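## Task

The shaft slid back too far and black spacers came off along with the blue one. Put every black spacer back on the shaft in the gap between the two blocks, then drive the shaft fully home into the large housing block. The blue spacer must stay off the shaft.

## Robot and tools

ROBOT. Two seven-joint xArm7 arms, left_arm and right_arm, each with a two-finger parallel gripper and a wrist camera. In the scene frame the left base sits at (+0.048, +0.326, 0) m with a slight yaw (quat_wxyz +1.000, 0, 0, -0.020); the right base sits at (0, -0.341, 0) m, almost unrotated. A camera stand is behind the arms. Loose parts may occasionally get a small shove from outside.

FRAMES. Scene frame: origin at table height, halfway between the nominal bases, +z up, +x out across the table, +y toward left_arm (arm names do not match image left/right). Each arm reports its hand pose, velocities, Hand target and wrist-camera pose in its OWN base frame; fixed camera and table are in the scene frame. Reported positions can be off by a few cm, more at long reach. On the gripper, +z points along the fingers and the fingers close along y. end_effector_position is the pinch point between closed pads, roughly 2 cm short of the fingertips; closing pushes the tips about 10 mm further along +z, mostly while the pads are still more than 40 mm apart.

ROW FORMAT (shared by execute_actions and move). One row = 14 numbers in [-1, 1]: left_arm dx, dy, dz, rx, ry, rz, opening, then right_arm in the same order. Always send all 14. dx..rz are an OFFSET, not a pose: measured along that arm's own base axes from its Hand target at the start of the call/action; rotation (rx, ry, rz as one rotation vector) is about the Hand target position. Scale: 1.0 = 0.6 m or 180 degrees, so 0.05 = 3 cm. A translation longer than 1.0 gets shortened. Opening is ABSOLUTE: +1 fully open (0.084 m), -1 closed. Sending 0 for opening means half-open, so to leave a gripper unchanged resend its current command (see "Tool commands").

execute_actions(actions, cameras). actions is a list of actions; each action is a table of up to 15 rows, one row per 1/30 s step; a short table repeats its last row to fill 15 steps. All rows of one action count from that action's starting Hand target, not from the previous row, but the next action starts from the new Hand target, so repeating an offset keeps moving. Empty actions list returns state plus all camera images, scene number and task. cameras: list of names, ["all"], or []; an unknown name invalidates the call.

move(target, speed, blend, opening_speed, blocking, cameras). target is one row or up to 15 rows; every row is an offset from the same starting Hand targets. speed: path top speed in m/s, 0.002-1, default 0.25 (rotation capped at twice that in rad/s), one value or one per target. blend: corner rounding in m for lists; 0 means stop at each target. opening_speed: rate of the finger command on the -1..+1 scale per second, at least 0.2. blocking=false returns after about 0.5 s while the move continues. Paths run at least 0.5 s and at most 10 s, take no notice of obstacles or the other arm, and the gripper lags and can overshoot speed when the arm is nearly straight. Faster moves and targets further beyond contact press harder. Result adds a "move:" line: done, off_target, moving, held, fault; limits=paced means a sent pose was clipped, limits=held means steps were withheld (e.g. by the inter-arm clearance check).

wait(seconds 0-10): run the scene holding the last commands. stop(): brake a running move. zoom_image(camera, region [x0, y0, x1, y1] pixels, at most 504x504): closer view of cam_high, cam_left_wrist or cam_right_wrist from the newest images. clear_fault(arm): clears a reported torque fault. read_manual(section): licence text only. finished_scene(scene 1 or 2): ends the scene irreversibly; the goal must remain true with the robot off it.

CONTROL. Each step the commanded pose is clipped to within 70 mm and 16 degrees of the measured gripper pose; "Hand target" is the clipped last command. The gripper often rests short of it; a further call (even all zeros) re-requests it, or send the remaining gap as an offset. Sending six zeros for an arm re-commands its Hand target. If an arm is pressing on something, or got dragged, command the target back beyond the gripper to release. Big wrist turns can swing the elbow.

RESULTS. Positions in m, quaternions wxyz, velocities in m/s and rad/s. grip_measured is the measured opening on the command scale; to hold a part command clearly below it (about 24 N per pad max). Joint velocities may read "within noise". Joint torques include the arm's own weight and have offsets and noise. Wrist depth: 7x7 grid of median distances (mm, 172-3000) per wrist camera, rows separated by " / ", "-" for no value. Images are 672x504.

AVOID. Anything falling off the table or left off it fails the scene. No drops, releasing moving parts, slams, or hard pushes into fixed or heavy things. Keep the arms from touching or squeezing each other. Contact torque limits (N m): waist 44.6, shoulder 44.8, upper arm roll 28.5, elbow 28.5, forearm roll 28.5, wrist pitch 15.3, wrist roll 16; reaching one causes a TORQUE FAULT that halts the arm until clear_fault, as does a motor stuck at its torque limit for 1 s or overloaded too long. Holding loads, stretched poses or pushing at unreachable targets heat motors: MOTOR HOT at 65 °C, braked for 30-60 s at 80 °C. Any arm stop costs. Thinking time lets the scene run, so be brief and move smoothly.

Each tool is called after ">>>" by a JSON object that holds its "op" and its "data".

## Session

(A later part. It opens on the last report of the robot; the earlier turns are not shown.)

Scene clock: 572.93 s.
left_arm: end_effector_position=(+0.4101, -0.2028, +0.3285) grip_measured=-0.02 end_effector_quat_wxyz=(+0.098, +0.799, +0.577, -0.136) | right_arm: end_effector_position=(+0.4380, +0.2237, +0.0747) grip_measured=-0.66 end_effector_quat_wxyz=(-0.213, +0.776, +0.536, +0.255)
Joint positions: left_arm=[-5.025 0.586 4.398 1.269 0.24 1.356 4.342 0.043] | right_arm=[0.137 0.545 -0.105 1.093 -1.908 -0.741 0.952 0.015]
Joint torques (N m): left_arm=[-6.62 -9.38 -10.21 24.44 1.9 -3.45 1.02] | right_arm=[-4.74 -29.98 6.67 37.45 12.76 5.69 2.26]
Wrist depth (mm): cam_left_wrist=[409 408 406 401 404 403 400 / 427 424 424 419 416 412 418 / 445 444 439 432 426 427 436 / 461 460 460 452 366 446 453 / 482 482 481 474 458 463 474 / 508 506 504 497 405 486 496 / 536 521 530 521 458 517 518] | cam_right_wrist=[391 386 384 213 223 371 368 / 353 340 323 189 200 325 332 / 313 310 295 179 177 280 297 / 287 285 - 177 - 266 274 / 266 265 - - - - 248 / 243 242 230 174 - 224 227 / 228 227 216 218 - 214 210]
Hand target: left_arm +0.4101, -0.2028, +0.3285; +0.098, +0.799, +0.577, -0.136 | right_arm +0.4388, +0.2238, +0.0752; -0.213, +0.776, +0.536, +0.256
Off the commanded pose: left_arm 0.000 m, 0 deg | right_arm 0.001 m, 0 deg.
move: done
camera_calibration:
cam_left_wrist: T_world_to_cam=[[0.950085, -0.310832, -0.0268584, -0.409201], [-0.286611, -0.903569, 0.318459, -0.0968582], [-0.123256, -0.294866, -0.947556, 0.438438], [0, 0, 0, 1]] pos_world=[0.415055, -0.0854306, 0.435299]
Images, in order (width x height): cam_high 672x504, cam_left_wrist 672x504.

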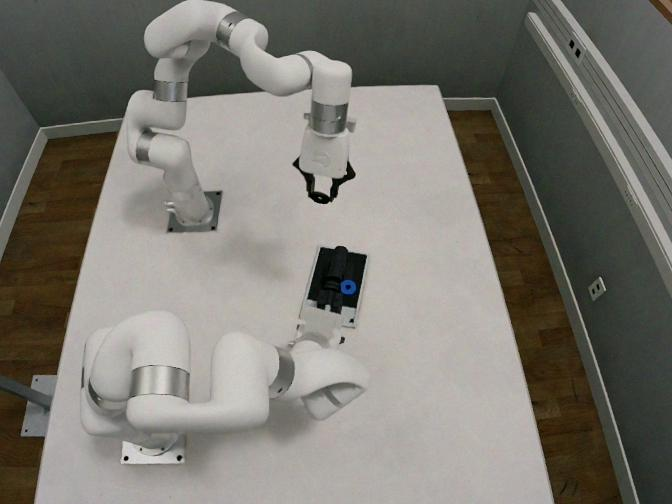

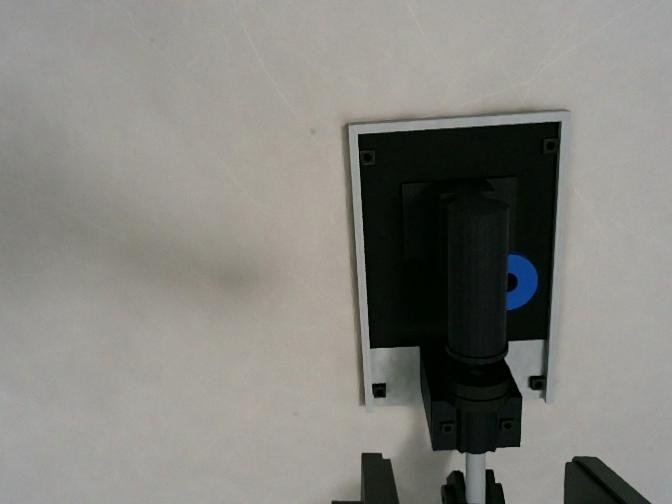

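>>> {"op": "move", "data": {"target": [0.051,-0.1447,-0.31,0,0,0,-0.4,0.0013,0.0046,0,0,0,0,-1], "speed": 0.05, "cameras": ["cam_left_wrist","cam_right_wrist"]}}

>>> {"op": "zoom_image", "data": {"camera": "cam_right_wrist", "region": [300, 20, 500, 220]}}

>>> {"op": "zoom_image", "data": {"camera": "cam_left_wrist", "region": [380, 304, 600, 504]}}

Scene clock: 577.77 s.
left_arm: end_effector_position=(+0.4407, -0.2897, +0.1425) grip_measured=-0.02 end_effector_quat_wxyz=(+0.098, +0.799, +0.577, -0.136) | right_arm: end_effector_position=(+0.4388, +0.2266, +0.0747) grip_measured=-0.66 end_effector_quat_wxyz=(-0.213, +0.776, +0.536, +0.255)
Joint positions: left_arm=[-5.62 0.669 5.005 1.14 0.4 0.881 4.262 0.043] | right_arm=[0.138 0.547 -0.099 1.099 -1.91 -0.737 0.96 0.015]
Joint torques (N m): left_arm=[-6.97 -10.8 -12.6 21.98 2.04 -3.56 -0.74] | right_arm=[2.9 -20.68 5.71 37.18 12.81 5.4 2.37]
Wrist depth (mm): cam_left_wrist=[233 232 222 224 223 220 225 / 241 242 231 228 228 229 237 / 254 253 242 - - 240 247 / 263 262 253 - - 247 258 / 276 275 267 - - 257 267 / 289 289 281 - 174 272 280 / 305 301 291 287 182 286 295] | cam_right_wrist=[391 385 384 - 210 370 366 / 352 340 323 190 196 325 332 / 312 310 295 179 177 279 297 / 287 285 - 177 - 261 274 / 266 265 - - - - 248 / 243 242 228 177 - 223 227 / 228 227 216 214 - 214 210]
Hand target: left_arm +0.4407, -0.2897, +0.1425; +0.098, +0.799, +0.577, -0.136 | right_arm +0.4396, +0.2266, +0.0752; -0.213, +0.776, +0.536, +0.256
Off the commanded pose: left_arm 0.000 m, 0 deg | right_arm 0.001 m, 0 deg.
move: done
camera_calibration:
cam_left_wrist: T_world_to_cam=[[0.950081, -0.310841, -0.0268876, -0.470274], [-0.286622, -0.903596, 0.318374, -0.107354], [-0.123259, -0.294775, -0.947584, 0.240365], [0, 0, 0, 1]] pos_world=[0.445655, -0.172331, 0.2493]
cam_right_wrist: T_world_to_cam=[[0.942186, -0.333069, -0.0367447, -0.308452], [-0.282152, -0.729402, -0.623187, 0.402483], [0.180763, 0.597526, -0.781209, -0.0234295], [0, 0, 0, 1]] pos_world=[0.408416, 0.204836, 0.221185]
Images, in order (width x height): cam_left_wrist 672x504, cam_right_wrist 672x504.

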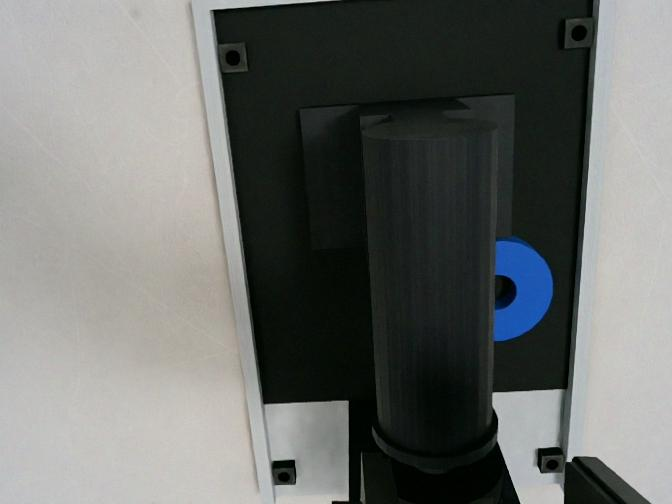

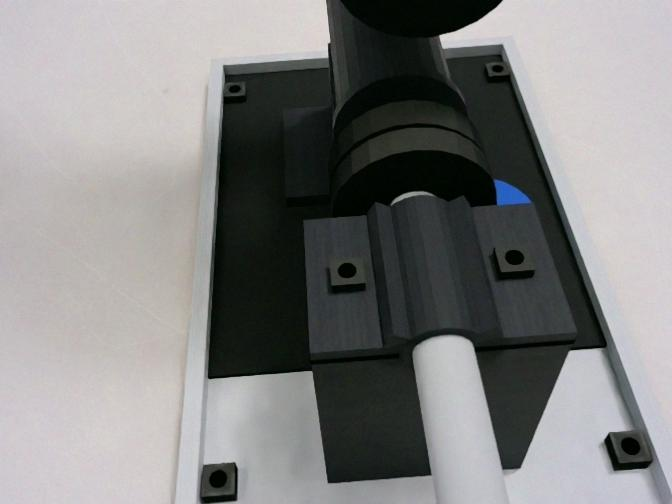

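Scaled by 2.520 from the camera's 672x504 image, which has a finer 960x720 frame.

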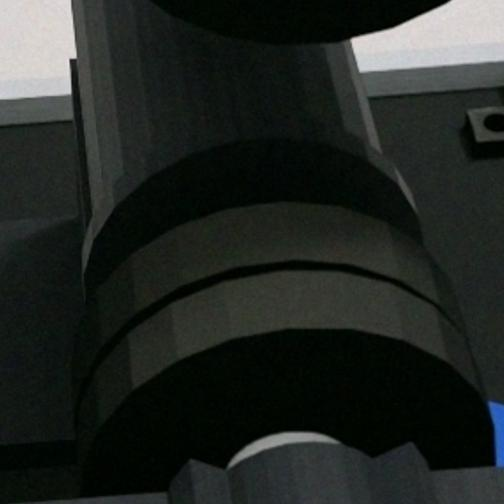

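Scaled by 2.291 from the camera's 672x504 image, which has a finer 960x720 frame.

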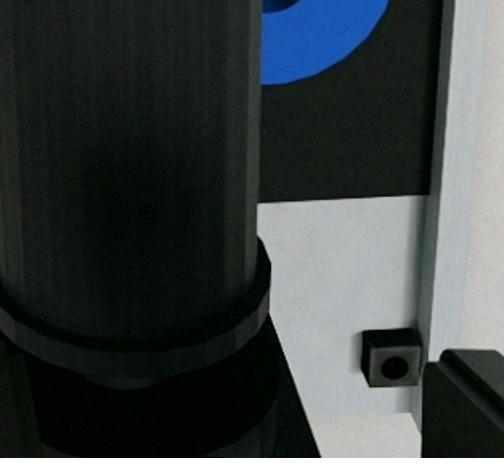

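>>> {"op": "move", "data": {"target": [[0.0013,0.0003,-0.07,0,0,0,-0.4,0,0,0,0,0,0,-1],[0.0013,0.0003,-0.0915,0,0,0,-0.4,0,0,0,0,0,0,-1]], "speed": [0.05,0.015], "cameras": ["cam_right_wrist"]}}

>>> {"op": "zoom_image", "data": {"camera": "cam_right_wrist", "region": [300, 20, 500, 220]}}

Scene clock: 579.17 s.
left_arm: end_effector_position=(+0.4318, -0.3097, +0.1293) grip_measured=-0.42 end_effector_quat_wxyz=(+0.109, +0.810, +0.559, -0.138) | right_arm: end_effector_position=(+0.4388, +0.2265, +0.0747) grip_measured=-0.66 end_effector_quat_wxyz=(-0.213, +0.776, +0.536, +0.255)
Joint positions: left_arm=[-5.664 0.704 5.021 1.119 0.444 0.823 4.253 0.026] | right_arm=[0.138 0.547 -0.099 1.099 -1.91 -0.737 0.96 0.015]
Joint torques (N m): left_arm=[-4.1 -11.35 -22.86 14.48 2.1 -3.5 0.39] | right_arm=[-5.97 -22.51 5.18 37.22 12.44 5.76 2.3]
Wrist depth (mm): cam_left_wrist=[216 216 207 207 207 207 213 / 225 223 218 - - 215 221 / 236 236 226 - - 221 232 / 244 244 236 - - 229 243 / 256 256 248 - - 249 252 / 270 270 264 - - 261 268 / 286 285 281 - 174 272 287] | cam_right_wrist=[391 388 - 214 215 372 367 / 352 339 314 189 197 325 332 / 312 309 296 180 177 280 298 / 287 285 - 173 - 261 275 / 267 265 - - - - 248 / 243 242 228 177 - 223 228 / 228 227 216 213 - 214 210]
Hand target: left_arm +0.4318, -0.3097, +0.1293; +0.109, +0.810, +0.559, -0.138 (not the last commanded pose) | right_arm +0.4396, +0.2266, +0.0752; -0.213, +0.776, +0.536, +0.256
Tool commands: left_gripper/opening=-0.4 right_gripper/opening=-1.0
Off the commanded pose: left_arm 0.047 m, 3 deg | right_arm 0.001 m, 0 deg.
TORQUE FAULT: the external load on joint 3 (upper arm roll) of the left arm reached its load limit, and that arm stopped. The contact can be on any part of that arm beyond that joint, not only on its tool. A torque fault puts only its own arm into a fault stop. That arm's remaining commands of this call were not run. The hold on joint 3 (upper arm roll) of that arm was moved back by the arm itself, up to 3 degrees, as the stop began. That arm is still stopped at the end of this call. While its stop runs, that arm, its gripper or tool too, takes no new command.
CLEAR FAULT: the left arm stays stopped (state 4) until you call clear_fault(arm="left_arm").
End effector pose when the fault began: left_arm: position (+0.4405, -0.2892, +0.1125), quat_wxyz (+0.096, +0.800, +0.577, -0.136)
Joint positions when the fault began: left_arm=[-5.664 0.705 5.072 1.118 0.444 0.822 4.253 0.027]
move: fault (left_arm); path passed 0 of 2 targets
camera_calibration:
cam_right_wrist: T_world_to_cam=[[0.942108, -0.333283, -0.0368108, -0.308395], [-0.282354, -0.729312, -0.623201, 0.402476], [0.180856, 0.597516, -0.781195, -0.0234088], [0, 0, 0, 1]] pos_world=[0.408415, 0.204735, 0.221185]
Images, in order (width x height): cam_right_wrist 672x504.

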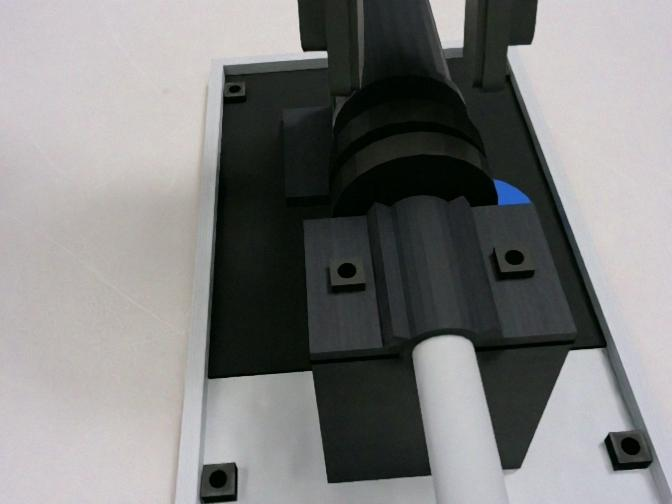

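Scaled by 2.520 from the camera's 672x504 image, which has a finer 960x720 frame.

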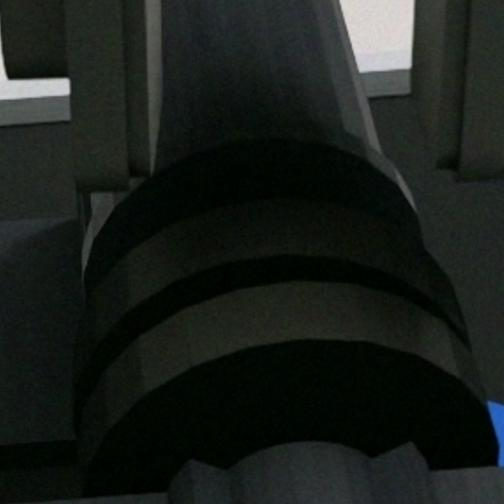

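>>> {"op": "clear_fault", "data": {"arm": "left_arm"}}

>>> {"op": "move", "data": {"target": [-0.03,0.05,0.22,0,0,0,-0.1,0,0,0,0,0,0,-1], "speed": 0.1, "cameras": ["all"]}}

>>> {"op": "zoom_image", "data": {"camera": "cam_left_wrist", "region": [300, 104, 600, 504]}}

Scene clock: 579.40 s.
left_arm: end_effector_position=(+0.4318, -0.3097, +0.1293) grip_measured=-0.42 end_effector_quat_wxyz=(+0.109, +0.810, +0.559, -0.138) | right_arm: end_effector_position=(+0.4388, +0.2265, +0.0747) grip_measured=-0.66 end_effector_quat_wxyz=(-0.213, +0.776, +0.536, +0.255)
Joint positions: left_arm=[-5.664 0.704 5.021 1.119 0.444 0.823 4.253 0.026] | right_arm=[0.138 0.547 -0.099 1.099 -1.91 -0.737 0.96 0.015]
Joint torques (N m): left_arm=[-4.62 -11.56 -22.66 14.48 2.19 -3.7 0.16] | right_arm=[-6.2 -22.97 5.37 37.36 12.16 5.9 2.32]
Wrist depth (mm): cam_left_wrist=[216 216 207 207 207 207 212 / 225 223 218 - - 215 222 / 236 236 226 - - 221 232 / 244 245 236 - - 229 242 / 257 257 248 - - 249 255 / 270 270 264 - - 261 268 / 285 286 282 - 173 272 287] | cam_right_wrist=[392 388 - 213 215 371 368 / 351 340 315 190 196 325 332 / 312 310 296 180 177 279 298 / 288 286 - 173 - 261 274 / 267 265 - - - - 248 / 243 242 228 177 - 223 227 / 228 227 216 214 - 214 210]
Hand target: left_arm +0.4318, -0.3097, +0.1293; +0.109, +0.810, +0.559, -0.138 (not the last commanded pose) | right_arm +0.4396, +0.2266, +0.0752; -0.213, +0.776, +0.536, +0.256
Tool commands: left_gripper/opening=-0.4 right_gripper/opening=-1.0
Off the commanded pose: left_arm 0.047 m, 3 deg | right_arm 0.001 m, 0 deg.
TORQUE FAULT, CONTINUED: the left arm's stop, for the torque fault of joint 3 (upper arm roll) that an earlier result reported, is over. The call counts as one of the actions that you can send in this scene. The hold on joint 3 (upper arm roll) of that arm was moved back by the arm itself, up to 3 degrees, as the stop began. That arm's target is now where it stood when the stop ended, not its last command. That arm's gripper keeps its grip as last carried out, and that arm accepts commands again: back off and push less far.
CLEAR FAULT: your call cleared the left arm's torque fault. If a joint's load stays at its limit, that arm stops again at once.

Scene clock: 581.23 s.
left_arm: end_effector_position=(+0.4138, -0.2797, +0.2612) grip_measured=-0.11 end_effector_quat_wxyz=(+0.109, +0.810, +0.559, -0.138) | right_arm: end_effector_position=(+0.4388, +0.2265, +0.0747) grip_measured=-0.66 end_effector_quat_wxyz=(-0.213, +0.776, +0.536, +0.255)
Joint positions: left_arm=[-5.324 0.575 4.629 1.192 0.273 1.116 4.301 0.039] | right_arm=[0.137 0.547 -0.098 1.099 -1.91 -0.736 0.96 0.015]
Joint torques (N m): left_arm=[6.34 -12.2 -20.5 24.29 -2.07 -0.22 1.1] | right_arm=[-6.12 -28.55 5.05 37.44 12.39 5.83 2.34]
Wrist depth (mm): cam_left_wrist=[339 340 340 330 333 333 341 / 354 355 355 344 266 345 357 / 370 371 371 364 274 358 373 / 383 385 385 376 284 376 385 / 404 404 403 397 299 390 406 / 424 424 425 420 323 422 426 / 446 444 443 437 348 439 449] | cam_right_wrist=[391 386 383 214 223 370 367 / 352 340 323 189 196 325 332 / 312 310 295 180 177 279 297 / 287 286 - 173 - 261 274 / 266 265 - - - - 248 / 243 242 229 177 - 223 228 / 228 227 216 213 - 214 210]
Hand target: left_arm +0.4138, -0.2797, +0.2613; +0.109, +0.810, +0.559, -0.138 | right_arm +0.4396, +0.2266, +0.0752; -0.213, +0.776, +0.536, +0.256
Off the commanded pose: left_arm 0.000 m, 0 deg | right_arm 0.001 m, 0 deg.
move: done
camera_calibration:
cam_left_wrist: T_world_to_cam=[[0.937136, -0.348955, -0.00235697, -0.45015], [-0.328278, -0.883857, 0.333211, -0.124989], [-0.118359, -0.31149, -0.942849, 0.344525], [0, 0, 0, 1]] pos_world=[0.421598, -0.160238, 0.365422]
cam_right_wrist: T_world_to_cam=[[0.942107, -0.333286, -0.0368131, -0.308393], [-0.282358, -0.729311, -0.623201, 0.402477], [0.180856, 0.597516, -0.781195, -0.0234088], [0, 0, 0, 1]] pos_world=[0.408415, 0.204735, 0.221185]

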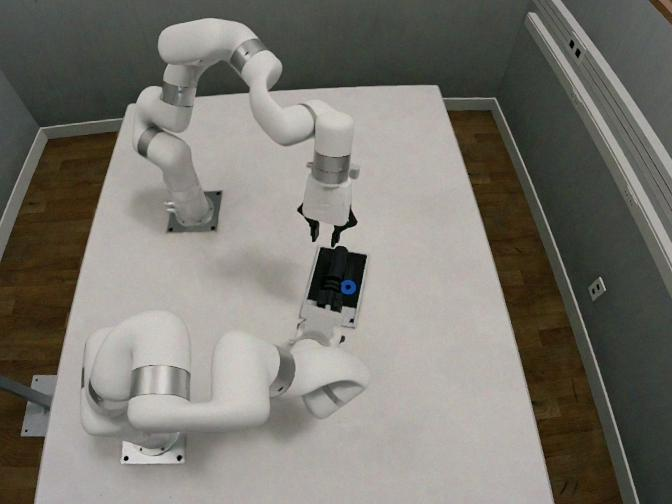

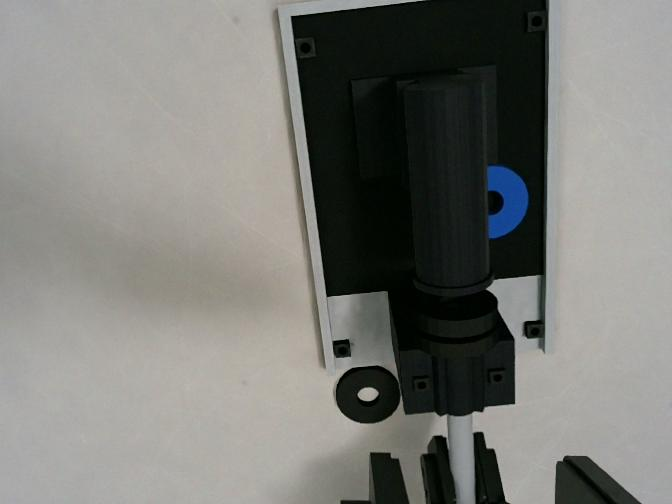

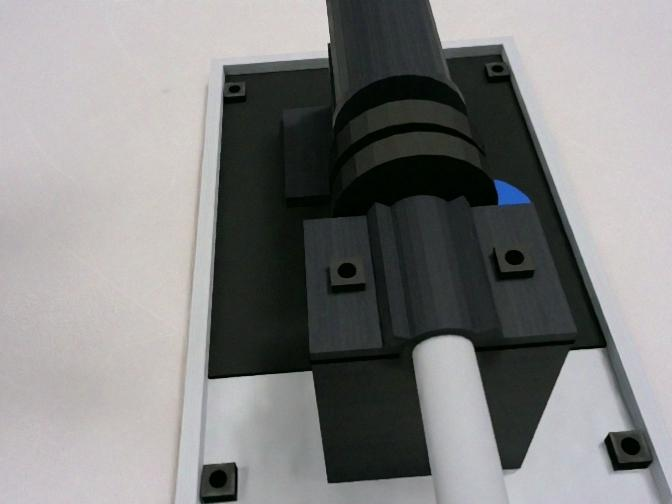

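Scaled by 1.260 from the camera's 672x504 image, which has a finer 960x720 frame.

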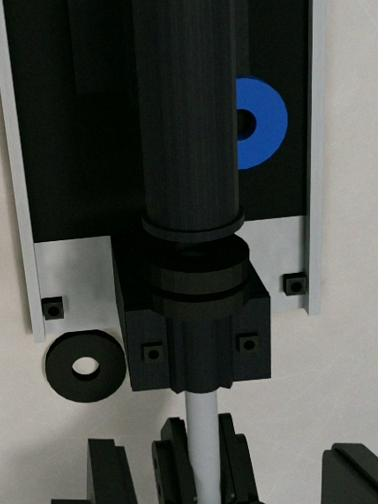

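>>> {"op": "move", "data": {"target": [[0,0,0,0,0,0,0.3,0,0,0,0,0,0,-0.4],[0,0,0,0,0,0,0.3,-0.034,-0.122,0.155,0,0,0,-0.4],[-0.083,-0.196,-0.02,0.12,-0.211,-0.4385,0.3,-0.1,-0.36,0.2,0,0,0,-0.4]], "blend": [0,0.03,0], "speed": [0.1,0.15,0.3], "cameras": ["cam_left_wrist","cam_right_wrist"]}}

Scene clock: 587.07 s.
left_arm: end_effector_position=(+0.3640, -0.3973, +0.2493) grip_measured=+0.29 end_effector_quat_wxyz=(+0.021, +0.978, -0.117, +0.171) | right_arm: end_effector_position=(+0.3796, +0.0106, +0.1952) grip_measured=-0.42 end_effector_quat_wxyz=(-0.213, +0.776, +0.536, +0.256)
Joint positions: left_arm=[-5.767 0.475 4.668 1.157 0.85 1.072 5.089 0.056] | right_arm=[-0.131 0.275 -0.373 1.077 -2.301 -1.173 0.951 0.026]
Joint torques (N m): left_arm=[-6.93 -10.97 -8.56 18.66 2.66 -3.45 1.05] | right_arm=[-6.52 -9.51 -3.67 14.35 -0.95 -4.41 -1.26]
Wrist depth (mm): cam_left_wrist=[485 485 484 482 481 481 478 / 461 461 459 460 458 457 457 / 441 441 439 438 436 436 437 / 422 421 419 419 418 418 418 / 395 399 398 397 405 403 403 / 295 292 297 310 388 384 387 / 365 361 359 360 368 372 372] | cam_right_wrist=[610 604 577 438 586 581 577 / 548 544 526 396 503 524 520 / 488 481 478 410 452 469 464 / 448 444 441 421 437 433 430 / 415 412 410 407 405 401 401 / 384 383 381 378 376 374 372 / 354 352 351 347 346 345 343]
Hand target: left_arm +0.3640, -0.3973, +0.2493; +0.021, +0.978, -0.117, +0.171 | right_arm +0.3796, +0.0106, +0.1952; -0.213, +0.776, +0.536, +0.256
Off the commanded pose: left_arm 0.000 m, 0 deg | right_arm 0.000 m, 0 deg.
move: done
camera_calibration:
cam_left_wrist: T_world_to_cam=[[-0.218067, -0.975789, -0.0168173, -0.269495], [-0.911879, 0.209864, -0.352751, 0.576715], [0.34774, -0.061588, -0.935566, 0.218572], [0, 0, 0, 1]] pos_world=[0.39112, -0.37054, 0.403393]
cam_right_wrist: T_world_to_cam=[[0.942024, -0.333684, -0.0353065, -0.320351], [-0.281591, -0.728939, -0.623983, 0.303256], [0.182477, 0.597748, -0.78064, 0.209661], [0, 0, 0, 1]] pos_world=[0.348914, -0.0111654, 0.341586]
Images, in order (width x height): cam_left_wrist 672x504, cam_right_wrist 672x504.

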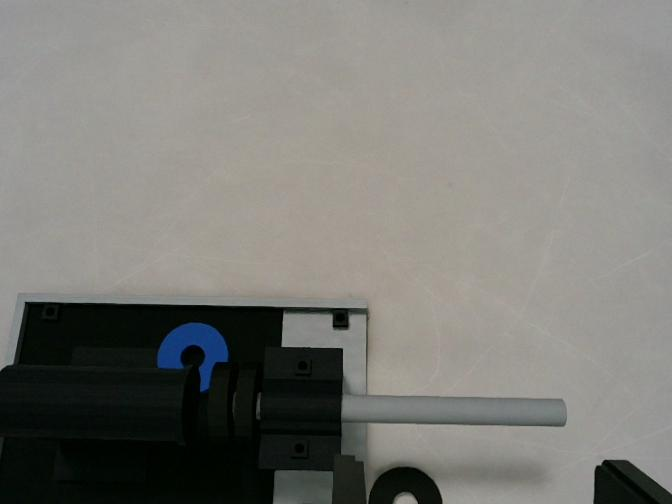

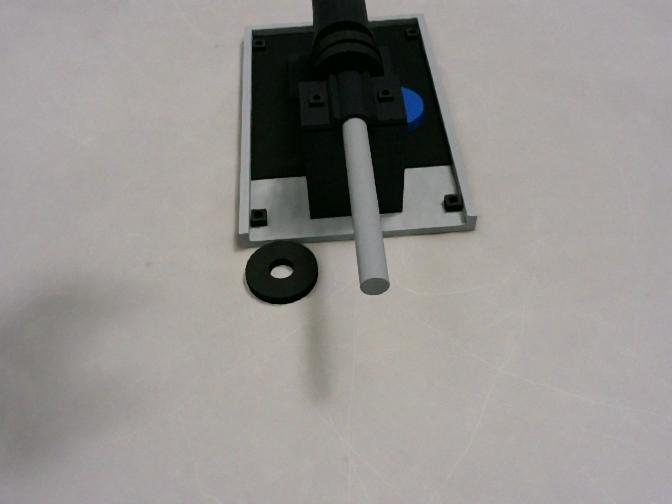

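>>> {"op": "move", "data": {"target": [[-0.0045,-0.0227,-0.25,0,0,0,0.35,0,0,0,0,0,0,-0.4],[-0.0045,-0.0227,-0.368,0,0,0,0.35,0,0,0,0,0,0,-0.4],[-0.0045,-0.0227,-0.368,0,0,0,-0.4,0,0,0,0,0,0,-0.4]], "speed": [0.2,0.06,0.05], "cameras": ["cam_right_wrist"]}}

Scene clock: 590.57 s.
left_arm: end_effector_position=(+0.3614, -0.4109, +0.0285) grip_measured=-0.41 end_effector_quat_wxyz=(+0.021, +0.978, -0.117, +0.172) | right_arm: end_effector_position=(+0.3796, +0.0106, +0.1952) grip_measured=-0.42 end_effector_quat_wxyz=(-0.213, +0.776, +0.536, +0.256)
Joint positions: left_arm=[-6.232 0.768 5.263 1.067 1.389 0.799 4.669 0.026] | right_arm=[-0.131 0.275 -0.373 1.077 -2.301 -1.173 0.951 0.026]
Joint torques (N m): left_arm=[-7.29 -11.26 -12.27 0.49 -0.33 -3.16 -0.69] | right_arm=[-6.4 -9.45 -3.46 14.48 -0.99 -4.5 -1.34]
Wrist depth (mm): cam_left_wrist=[217 216 216 216 215 215 215 / 206 206 206 203 205 205 204 / - - - 191 195 195 195 / - - - 183 189 189 188 / - - - - - - - / - - - - 175 175 174 / - - - - - - -] | cam_right_wrist=[241 253 574 442 587 580 577 / 266 269 325 399 503 524 520 / 487 284 315 412 452 469 466 / 448 431 325 383 436 434 431 / 415 412 401 405 405 401 400 / 384 384 380 380 376 375 373 / 355 351 351 349 346 344 343]
Hand target: left_arm +0.3613, -0.4109, +0.0285; +0.021, +0.978, -0.117, +0.171 | right_arm +0.3796, +0.0106, +0.1952; -0.213, +0.776, +0.536, +0.256
Off the commanded pose: left_arm 0.000 m, 0 deg | right_arm 0.000 m, 0 deg.
move: done
camera_calibration:
cam_right_wrist: T_world_to_cam=[[0.942024, -0.333684, -0.0353065, -0.320385], [-0.281591, -0.728939, -0.623983, 0.303183], [0.182477, 0.597748, -0.78064, 0.209721], [0, 0, 0, 1]] pos_world=[0.348914, -0.0112654, 0.341586]
Images, in order (width x height): cam_right_wrist 672x504.

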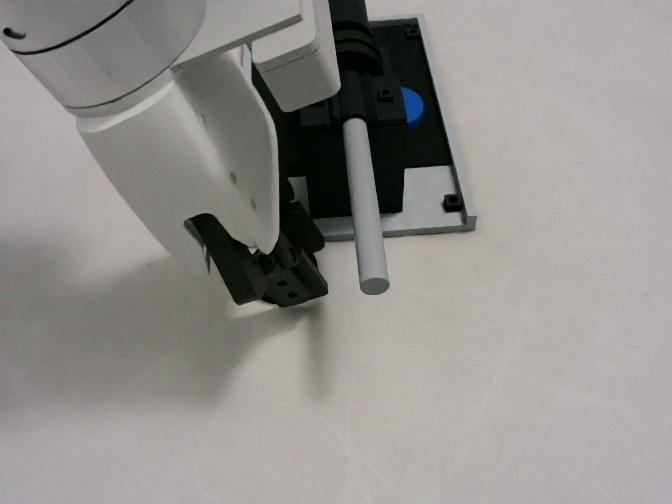

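>>> {"op": "move", "data": {"target": [[0,0,0,0,0,0,0.35,0,0,0,0,0,0,-0.4],[0,0,0.25,0,0,0,0.35,0,0,0,0,0,0,-0.4]], "speed": 0.25, "cameras": ["cam_left_wrist","cam_right_wrist"]}}

Scene clock: 592.47 s.
left_arm: end_effector_position=(+0.3613, -0.4109, +0.1785) grip_measured=+0.34 end_effector_quat_wxyz=(+0.021, +0.978, -0.117, +0.171) | right_arm: end_effector_position=(+0.3796, +0.0106, +0.1952) grip_measured=-0.42 end_effector_quat_wxyz=(-0.213, +0.776, +0.536, +0.256)
Joint positions: left_arm=[-5.976 0.498 4.921 1.094 0.952 0.928 4.979 0.059] | right_arm=[-0.131 0.275 -0.373 1.077 -2.301 -1.173 0.951 0.026]
Joint torques (N m): left_arm=[6.01 -15.41 -18.03 17.86 -2.04 -0.15 1.28] | right_arm=[-6.54 -9.42 -3.75 14.47 -0.99 -4.4 -1.29]
Wrist depth (mm): cam_left_wrist=[399 398 399 397 396 395 395 / 379 380 380 378 374 376 376 / 363 362 361 361 360 359 359 / 347 347 344 345 345 343 343 / 318 316 326 327 333 332 332 / 225 224 232 236 313 312 315 / 295 297 294 304 306 306 306] | cam_right_wrist=[590 213 244 439 586 579 575 / 547 528 487 396 503 523 522 / 488 482 476 412 451 468 466 / 448 443 442 420 437 434 429 / 414 414 410 407 404 401 400 / 385 383 380 378 375 375 373 / 354 353 350 348 347 345 342]
Hand target: left_arm +0.3613, -0.4109, +0.1785; +0.021, +0.978, -0.117, +0.171 | right_arm +0.3796, +0.0106, +0.1952; -0.213, +0.776, +0.536, +0.256
Off the commanded pose: left_arm 0.000 m, 0 deg | right_arm 0.000 m, 0 deg.
move: done
camera_calibration:
cam_left_wrist: T_world_to_cam=[[-0.218059, -0.97579, -0.016838, -0.284542], [-0.911847, 0.209858, -0.352838, 0.552145], [0.347829, -0.0615858, -0.935533, 0.152391], [0, 0, 0, 1]] pos_world=[0.388419, -0.38414, 0.332593]
cam_right_wrist: T_world_to_cam=[[0.942024, -0.333684, -0.0353065, -0.320385], [-0.281591, -0.728939, -0.623983, 0.303183], [0.182477, 0.597748, -0.78064, 0.209721], [0, 0, 0, 1]] pos_world=[0.348914, -0.0112654, 0.341586]
Images, in order (width x height): cam_left_wrist 672x504, cam_right_wrist 672x504.

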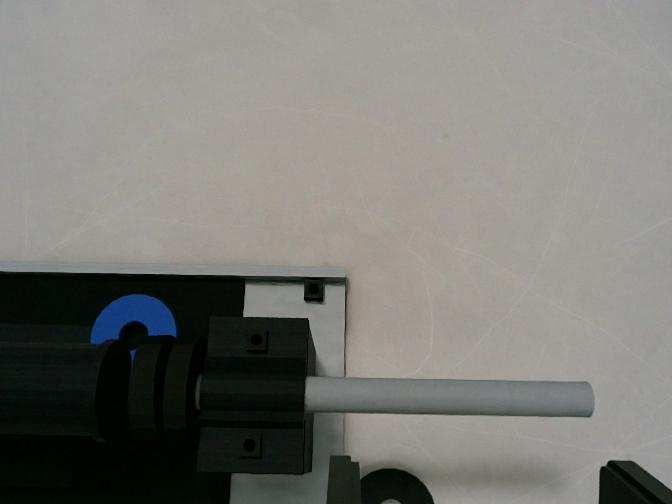

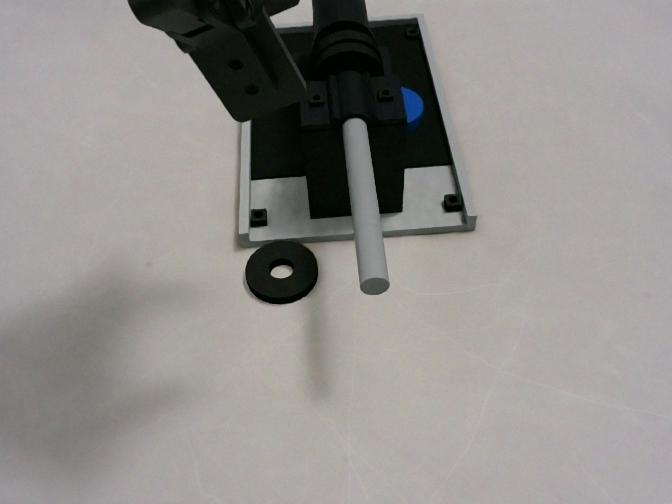

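>>> {"op": "move", "data": {"target": [[-0.0007,0.012,-0.18,0,0,0,0.5,0,0,0,0,0,0,-0.4],[-0.0007,0.012,-0.2595,0,0,0,0.5,0,0,0,0,0,0,-0.4],[-0.0007,0.012,-0.2595,0,0,0,-0.4,0,0,0,0,0,0,-0.4]], "speed": [0.2,0.05,0.05]}}

Scene clock: 595.67 s.
left_arm: end_effector_position=(+0.3612, -0.4038, +0.0231) grip_measured=+0.34 end_effector_quat_wxyz=(+0.021, +0.978, -0.117, +0.172) | right_arm: end_effector_position=(+0.3796, +0.0106, +0.1952) grip_measured=-0.42 end_effector_quat_wxyz=(-0.213, +0.776, +0.536, +0.256)
Joint positions: left_arm=[-6.236 0.748 5.293 1.047 1.393 0.765 4.66 0.059] | right_arm=[-0.131 0.275 -0.373 1.077 -2.301 -1.173 0.951 0.026]
Joint torques (N m): left_arm=[-9.03 7.12 8.05 -15.06 -2.69 -3.84 -1.2] | right_arm=[-6.39 -9.36 -3.63 14.36 -0.97 -4.24 -1.28]
Wrist depth (mm): cam_left_wrist=[212 212 209 211 211 210 210 / 204 204 201 198 200 200 200 / - - - 184 189 190 190 / - - - - 184 184 184 / - - - - 172 - 172 / - - - - - - - / - - - - - - -] | cam_right_wrist=[249 260 571 438 584 583 575 / 274 278 334 398 501 524 522 / 488 293 323 412 452 469 464 / 447 434 322 421 437 433 430 / 415 413 401 405 404 401 400 / 385 384 381 379 376 375 372 / 355 352 350 348 346 344 342]
Hand target: left_arm +0.3609, -0.4037, +0.0228; +0.021, +0.978, -0.117, +0.171 | right_arm +0.3796, +0.0106, +0.1952; -0.213, +0.776, +0.536, +0.256
Off the commanded pose: left_arm 0.000 m, 0 deg | right_arm 0.000 m, 0 deg.
move: done

>>> {"op": "move", "data": {"target": [[0,0,0.005,0,0,0,-0.4,0,0,0,0,0,0,-0.4],[0,0,0.008,0,0,0,-0.4,0,0,0,0,0,0,-0.4]], "speed": 0.02, "cameras": ["cam_right_wrist"]}}

>>> {"op": "zoom_image", "data": {"camera": "cam_right_wrist", "region": [180, 170, 400, 340]}}

Scene clock: 596.73 s.
left_arm: end_effector_position=(+0.3606, -0.4036, +0.0272) grip_measured=-0.12 end_effector_quat_wxyz=(+0.021, +0.978, -0.117, +0.171) end_effector_velocity=(+0.001, +0.000, +0.002) end_effector_angular_velocity=(-0.001, -0.003, +0.001) | right_arm: end_effector_position=(+0.3796, +0.0106, +0.1952) grip_measured=-0.42 end_effector_quat_wxyz=(-0.213, +0.776, +0.536, +0.256)
Joint positions: left_arm=[-6.228 0.739 5.283 1.043 1.379 0.767 4.67 0.039] | right_arm=[-0.131 0.275 -0.373 1.077 -2.301 -1.173 0.951 0.026]
Joint velocities: left_arm=[0.002 -0.004 -0.003 0 -0.002 0.001 0.001 -0.002] | right_arm=[within noise]
Joint torques (N m): left_arm=[8.28 -22.75 -18.42 17.72 -1.71 1.19 1.21] | right_arm=[-6.32 -9.03 -3.73 14.3 -0.99 -4.24 -1.33]
Wrist depth (mm): cam_left_wrist=[214 213 211 213 212 212 211 / 206 206 205 200 202 202 201 / - - - 186 191 193 192 / - - - - 187 186 186 / - - - - 177 174 174 / - - - - 173 173 - / - - - - - - -] | cam_right_wrist=[249 261 576 440 585 582 577 / 274 273 335 398 503 526 521 / 487 292 325 413 452 471 464 / 446 433 322 384 436 435 429 / 415 410 401 406 405 402 400 / 385 384 380 378 376 374 372 / 354 352 350 349 346 344 342]
Hand target: left_arm +0.3609, -0.4037, +0.0276; +0.021, +0.978, -0.117, +0.171 | right_arm +0.3796, +0.0106, +0.1952; -0.213, +0.776, +0.536, +0.256
Off the commanded pose: left_arm 0.000 m, 0 deg | right_arm 0.000 m, 0 deg.
move: done
camera_calibration:
cam_right_wrist: T_world_to_cam=[[0.942024, -0.333684, -0.0353065, -0.320385], [-0.281591, -0.728939, -0.623983, 0.303183], [0.182477, 0.597748, -0.78064, 0.209721], [0, 0, 0, 1]] pos_world=[0.348914, -0.0112654, 0.341586]
Images, in order (width x height): cam_right_wrist 672x504.

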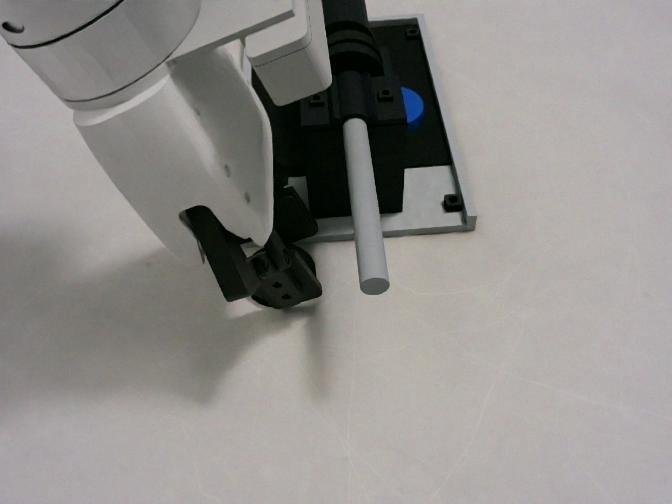

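Scaled by 2.291 from the camera's 672x504 image, which has a finer 960x720 frame.

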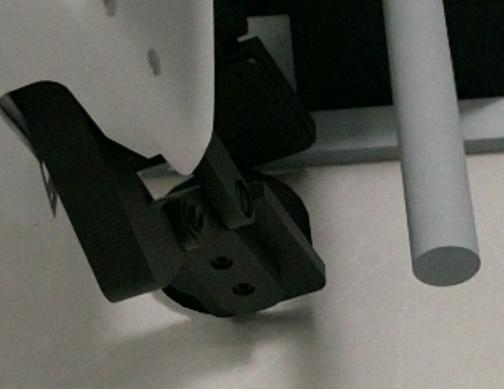

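>>> {"op": "move", "data": {"target": [[0,0,0,0,0,0,0.45,0,0,0,0,0,0,-0.4],[0,0,0.06,0,0,0,0.45,0,0,0,0,0,0,-0.4],[-0.0025,-0.0123,0.06,0,0,0,0.45,0,0,0,0,0,0,-0.4],[-0.0025,-0.0123,-0.0045,0,0,0,0.45,0,0,0,0,0,0,-0.4],[-0.0025,-0.0123,-0.0045,0,0,0,-0.4,0,0,0,0,0,0,-0.4]], "speed": [0.1,0.1,0.1,0.05,0.05], "cameras": ["cam_right_wrist"]}}

>>> {"op": "zoom_image", "data": {"camera": "cam_right_wrist", "region": [180, 170, 400, 340]}}

Scene clock: 600.23 s.
left_arm: end_effector_position=(+0.3595, -0.4111, +0.0250) grip_measured=-0.06 end_effector_quat_wxyz=(+0.021, +0.978, -0.117, +0.172) | right_arm: end_effector_position=(+0.3796, +0.0106, +0.1952) grip_measured=-0.42 end_effector_quat_wxyz=(-0.213, +0.776, +0.536, +0.256)
Joint positions: left_arm=[-6.256 0.753 5.294 1.064 1.382 0.776 4.662 0.041] | right_arm=[-0.131 0.275 -0.373 1.077 -2.301 -1.173 0.951 0.026]
Joint torques (N m): left_arm=[-9.49 -3.09 -7.56 -4.15 -1.73 -2.56 -0.68] | right_arm=[-6.54 -9.18 -3.79 14.36 -0.91 -4.43 -1.29]
Wrist depth (mm): cam_left_wrist=[213 212 210 212 211 211 211 / 205 205 202 199 201 201 201 / - - - 186 190 191 191 / - - - 179 185 185 185 / - - - - 174 173 - / - - - - 172 - - / - - - - - - -] | cam_right_wrist=[240 255 574 439 585 584 574 / 263 269 334 397 502 526 522 / 488 284 321 413 453 467 465 / 449 432 317 414 436 434 429 / 415 412 399 407 404 401 400 / 385 383 380 379 377 374 372 / 354 351 350 348 347 345 343]
Hand target: left_arm +0.3594, -0.4111, +0.0249; +0.021, +0.978, -0.117, +0.171 | right_arm +0.3796, +0.0106, +0.1952; -0.213, +0.776, +0.536, +0.256
Off the commanded pose: left_arm 0.000 m, 0 deg | right_arm 0.000 m, 0 deg.
move: done
camera_calibration:
cam_right_wrist: T_world_to_cam=[[0.942024, -0.333684, -0.0353065, -0.320385], [-0.281591, -0.728939, -0.623983, 0.303183], [0.182477, 0.597748, -0.78064, 0.209721], [0, 0, 0, 1]] pos_world=[0.348914, -0.0112654, 0.341586]
Images, in order (width x height): cam_right_wrist 672x504.

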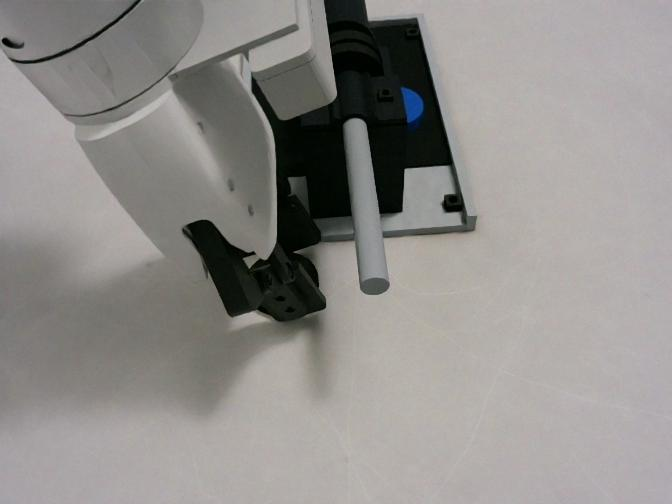

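Scaled by 2.291 from the camera's 672x504 image, which has a finer 960x720 frame.

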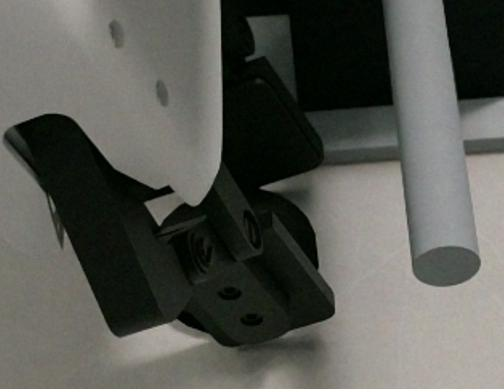

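>>> {"op": "move", "data": {"target": [[0,0,0.25,0,0,0,-0.4,0,0,0,0,0,0,-0.4],[-0.0495,0.4327,0.25,0,0,0,-0.4,0,0,0,0,0,0,-0.4],[-0.0495,0.4327,0.003,0,0,0,-0.4,0,0,0,0,0,0,-0.4]], "speed": [0.1,0.2,0.06], "blend": [0.02,0.02,0]}}

>>> {"op": "move", "data": {"target": [[0,0,0,0,0,0,0.3,0,0,0,0,0,0,-0.4],[0,0,0.3,0,0,0,0.3,0,0,0,0,0,0,-0.4]], "speed": 0.15, "cameras": ["cam_left_wrist","cam_right_wrist"]}}

Scene clock: 606.20 s.
left_arm: end_effector_position=(+0.3297, -0.1515, +0.0267) grip_measured=-0.08 end_effector_quat_wxyz=(+0.021, +0.978, -0.117, +0.172) | right_arm: end_effector_position=(+0.3796, +0.0106, +0.1952) grip_measured=-0.42 end_effector_quat_wxyz=(-0.213, +0.776, +0.536, +0.256)
Joint positions: left_arm=[-5.004 0.819 4.788 0.405 1.736 0.748 4.882 0.041] | right_arm=[-0.131 0.275 -0.373 1.077 -2.301 -1.173 0.951 0.026]
Joint torques (N m): left_arm=[-9.42 -1.33 -2.09 7.92 1.98 -3.26 -0.94] | right_arm=[-6.29 -9.57 -3.73 14.08 -0.97 -4.28 -1.28]
Wrist depth (mm): cam_left_wrist=[213 213 210 212 199 199 - / 203 202 201 199 190 187 180 / 193 193 193 192 181 180 178 / 185 184 184 184 175 175 174 / 179 178 178 178 176 174 173 / 173 173 173 - 172 - - / - - - - - - -] | cam_right_wrist=[607 533 581 440 585 580 577 / 546 545 525 398 502 525 522 / 487 481 476 413 450 469 463 / 448 446 442 428 435 434 429 / 415 411 410 406 405 402 399 / 385 384 382 379 375 375 372 / 354 352 350 349 346 344 344]
Hand target: left_arm +0.3297, -0.1515, +0.0267; +0.021, +0.978, -0.117, +0.171 | right_arm +0.3796, +0.0106, +0.1952; -0.213, +0.776, +0.536, +0.256
Off the commanded pose: left_arm 0.000 m, 0 deg | right_arm 0.000 m, 0 deg.
move: done

Scene clock: 608.40 s.
left_arm: end_effector_position=(+0.3297, -0.1515, +0.2066) grip_measured=+0.29 end_effector_quat_wxyz=(+0.021, +0.978, -0.117, +0.171) | right_arm: end_effector_position=(+0.3796, +0.0106, +0.1952) grip_measured=-0.42 end_effector_quat_wxyz=(-0.213, +0.776, +0.536, +0.256)
Joint positions: left_arm=[-4.654 0.998 4.038 0.486 1.037 1.127 5.294 0.056] | right_arm=[-0.131 0.275 -0.373 1.077 -2.301 -1.173 0.951 0.026]
Joint torques (N m): left_arm=[6.51 0.8 -18.82 22.89 -1.51 -0.46 1.23] | right_arm=[-6.25 -9.47 -3.62 14.19 -0.99 -4.29 -1.25]
Wrist depth (mm): cam_left_wrist=[430 430 429 430 427 427 425 / 411 410 410 404 407 406 405 / 392 391 390 385 380 286 281 / 374 375 374 373 363 322 359 / 363 362 361 360 348 348 350 / 347 347 346 346 341 340 340 / 334 334 333 333 332 332 330] | cam_right_wrist=[605 580 580 438 586 582 577 / 550 543 525 399 502 525 523 / 488 482 476 411 452 467 466 / 449 444 444 429 436 433 429 / 415 413 409 406 405 402 400 / 386 382 381 380 375 374 372 / 354 352 350 348 346 344 343]
Hand target: left_arm +0.3297, -0.1515, +0.2067; +0.021, +0.978, -0.117, +0.171 | right_arm +0.3796, +0.0106, +0.1952; -0.213, +0.776, +0.536, +0.256
Off the commanded pose: left_arm 0.000 m, 0 deg | right_arm 0.000 m, 0 deg.
move: done
camera_calibration:
cam_left_wrist: T_world_to_cam=[[-0.218126, -0.975774, -0.0169418, -0.0377752], [-0.911864, 0.209964, -0.352731, 0.478825], [0.347742, -0.0614911, -0.935572, 0.205796], [0, 0, 0, 1]] pos_world=[0.35682, -0.124741, 0.360793]
cam_right_wrist: T_world_to_cam=[[0.942024, -0.333684, -0.0353065, -0.320385], [-0.281591, -0.728939, -0.623983, 0.303183], [0.182477, 0.597748, -0.78064, 0.209721], [0, 0, 0, 1]] pos_world=[0.348914, -0.0112654, 0.341586]
Images, in order (width x height): cam_left_wrist 672x504, cam_right_wrist 672x504.

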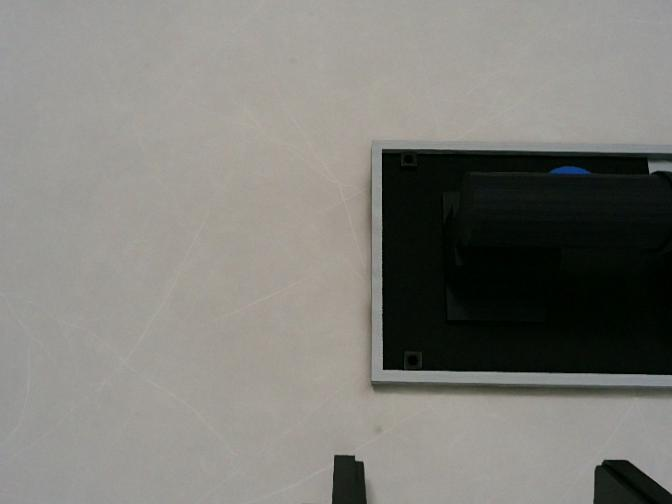

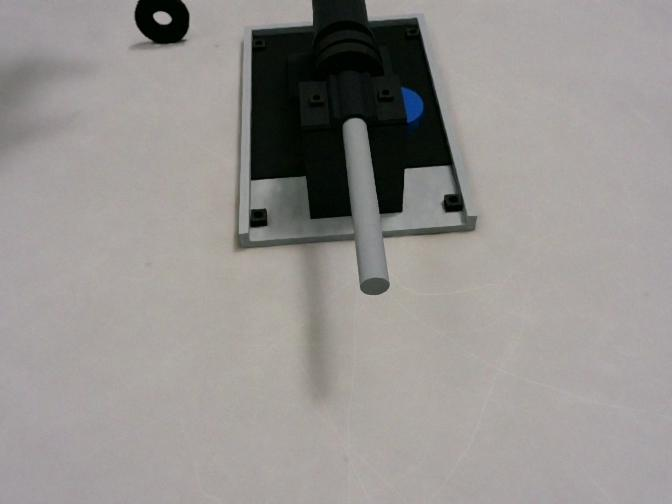

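>>> {"op": "zoom_image", "data": {"camera": "cam_right_wrist", "region": [100, 0, 300, 120]}}

>>> {"op": "wait", "data": {"seconds": 0.1, "cameras": ["cam_high"]}}

>>> {"op": "zoom_image", "data": {"camera": "cam_high", "region": [240, 150, 400, 350]}}

Scaled by 2.520 from the camera's 672x504 image, which has a finer 960x720 frame.

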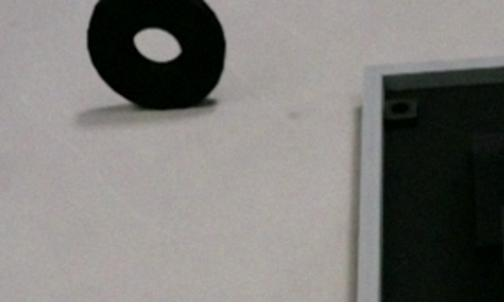

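Scene clock: 608.67 s.
left_arm: end_effector_position=(+0.3297, -0.1515, +0.2067) grip_measured=+0.29 end_effector_quat_wxyz=(+0.021, +0.978, -0.117, +0.171) | right_arm: end_effector_position=(+0.3796, +0.0106, +0.1952) grip_measured=-0.42 end_effector_quat_wxyz=(-0.213, +0.776, +0.536, +0.256)
Joint positions: left_arm=[-4.654 0.998 4.038 0.486 1.037 1.127 5.294 0.056] | right_arm=[-0.131 0.275 -0.373 1.077 -2.301 -1.173 0.951 0.026]
Joint torques (N m): left_arm=[6.03 1.27 -18.75 22.14 -1.87 -0.34 0.97] | right_arm=[-6.18 -9.36 -3.63 14.17 -0.8 -4.3 -1.18]
Wrist depth (mm): cam_left_wrist=[431 432 431 429 428 427 426 / 411 410 410 404 408 407 406 / 392 391 390 386 379 286 282 / 375 375 373 374 364 323 358 / 362 362 361 361 348 347 350 / 347 347 346 346 341 340 339 / 335 334 334 333 333 331 331] | cam_right_wrist=[609 583 579 442 583 584 576 / 548 544 526 397 502 525 522 / 487 484 476 411 453 468 464 / 448 444 442 429 436 434 429 / 416 410 409 407 404 403 399 / 386 385 380 379 377 374 372 / 354 352 351 347 347 344 342]
Hand target: left_arm +0.3297, -0.1515, +0.2067; +0.021, +0.978, -0.117, +0.171 | right_arm +0.3796, +0.0106, +0.1952; -0.213, +0.776, +0.536, +0.256
Tool commands: left_gripper/opening=+0.3 right_gripper/opening=-0.4
Off the commanded pose: left_arm 0.000 m, 0 deg | right_arm 0.000 m, 0 deg.
wait: 0.10 s; at rest from the start
Images, in order (width x height): cam_high 672x504.

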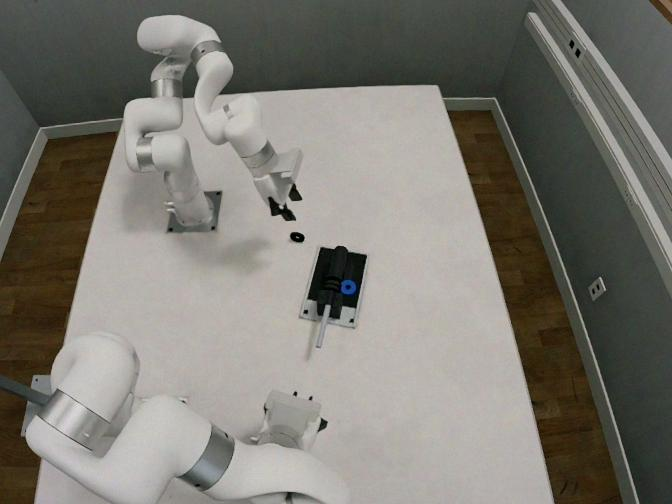

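Scaled by 2.520 from the camera's 672x504 image, which has a finer 960x720 frame.

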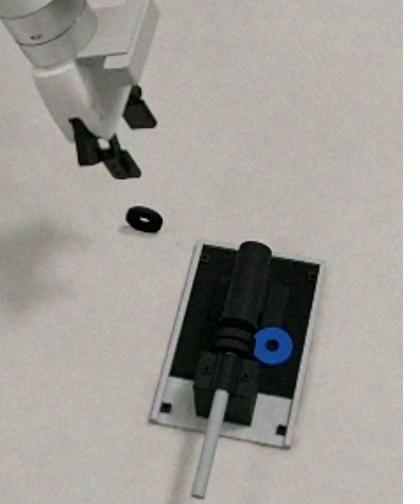

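>>> {"op": "move", "data": {"target": [-0.15,0.035,0,0,0,0,0.3,0,0,0,0,0,0,-0.4], "speed": 0.2, "cameras": ["cam_left_wrist"]}}

Scene clock: 610.10 s.
left_arm: end_effector_position=(+0.2397, -0.1305, +0.2066) grip_measured=+0.29 end_effector_quat_wxyz=(+0.021, +0.978, -0.117, +0.171) | right_arm: end_effector_position=(+0.3796, +0.0106, +0.1952) grip_measured=-0.42 end_effector_quat_wxyz=(-0.213, +0.776, +0.536, +0.256)
Joint positions: left_arm=[-4.507 1.297 3.765 0.257 0.893 1.318 5.259 0.056] | right_arm=[-0.131 0.275 -0.373 1.077 -2.301 -1.173 0.951 0.026]
Joint torques (N m): left_arm=[6.3 -0.59 -14.17 17.16 -1.6 -0.18 1.22] | right_arm=[-6.07 -9.34 -3.36 14.09 -0.94 -4.39 -1.2]
Wrist depth (mm): cam_left_wrist=[431 432 430 424 414 310 309 / 411 411 409 403 389 353 388 / 392 391 391 386 376 374 376 / 375 374 373 373 371 370 367 / 362 362 361 358 360 359 359 / 348 347 347 344 344 341 345 / 334 334 333 332 332 332 331] | cam_right_wrist=[611 583 577 438 586 583 576 / 548 542 526 398 503 523 522 / 486 481 477 412 452 470 466 / 448 445 441 428 437 433 430 / 414 413 410 406 405 403 400 / 386 384 380 379 376 374 371 / 354 352 350 348 346 344 342]
Hand target: left_arm +0.2397, -0.1305, +0.2067; +0.021, +0.978, -0.117, +0.171 | right_arm +0.3796, +0.0106, +0.1952; -0.213, +0.776, +0.536, +0.256
Off the commanded pose: left_arm 0.000 m, 0 deg | right_arm 0.000 m, 0 deg.
move: done
camera_calibration:
cam_left_wrist: T_world_to_cam=[[-0.218035, -0.975794, -0.0169095, -0.0369529], [-0.911886, 0.209868, -0.352732, 0.392344], [0.347742, -0.0614884, -0.935572, 0.238384], [0, 0, 0, 1]] pos_world=[0.26682, -0.103741, 0.360793]
Images, in order (width x height): cam_left_wrist 672x504.

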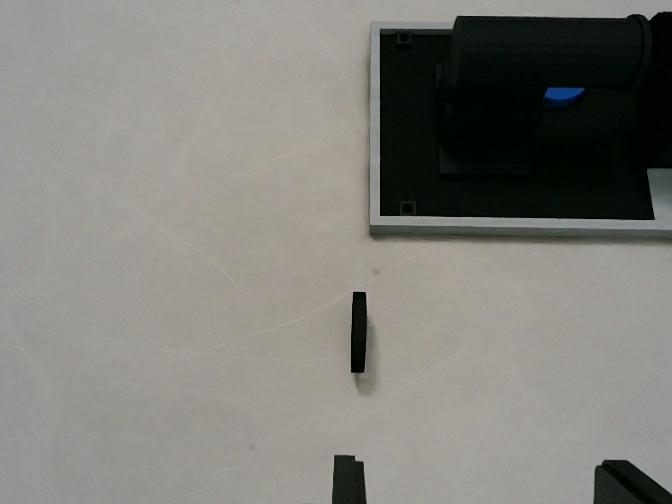

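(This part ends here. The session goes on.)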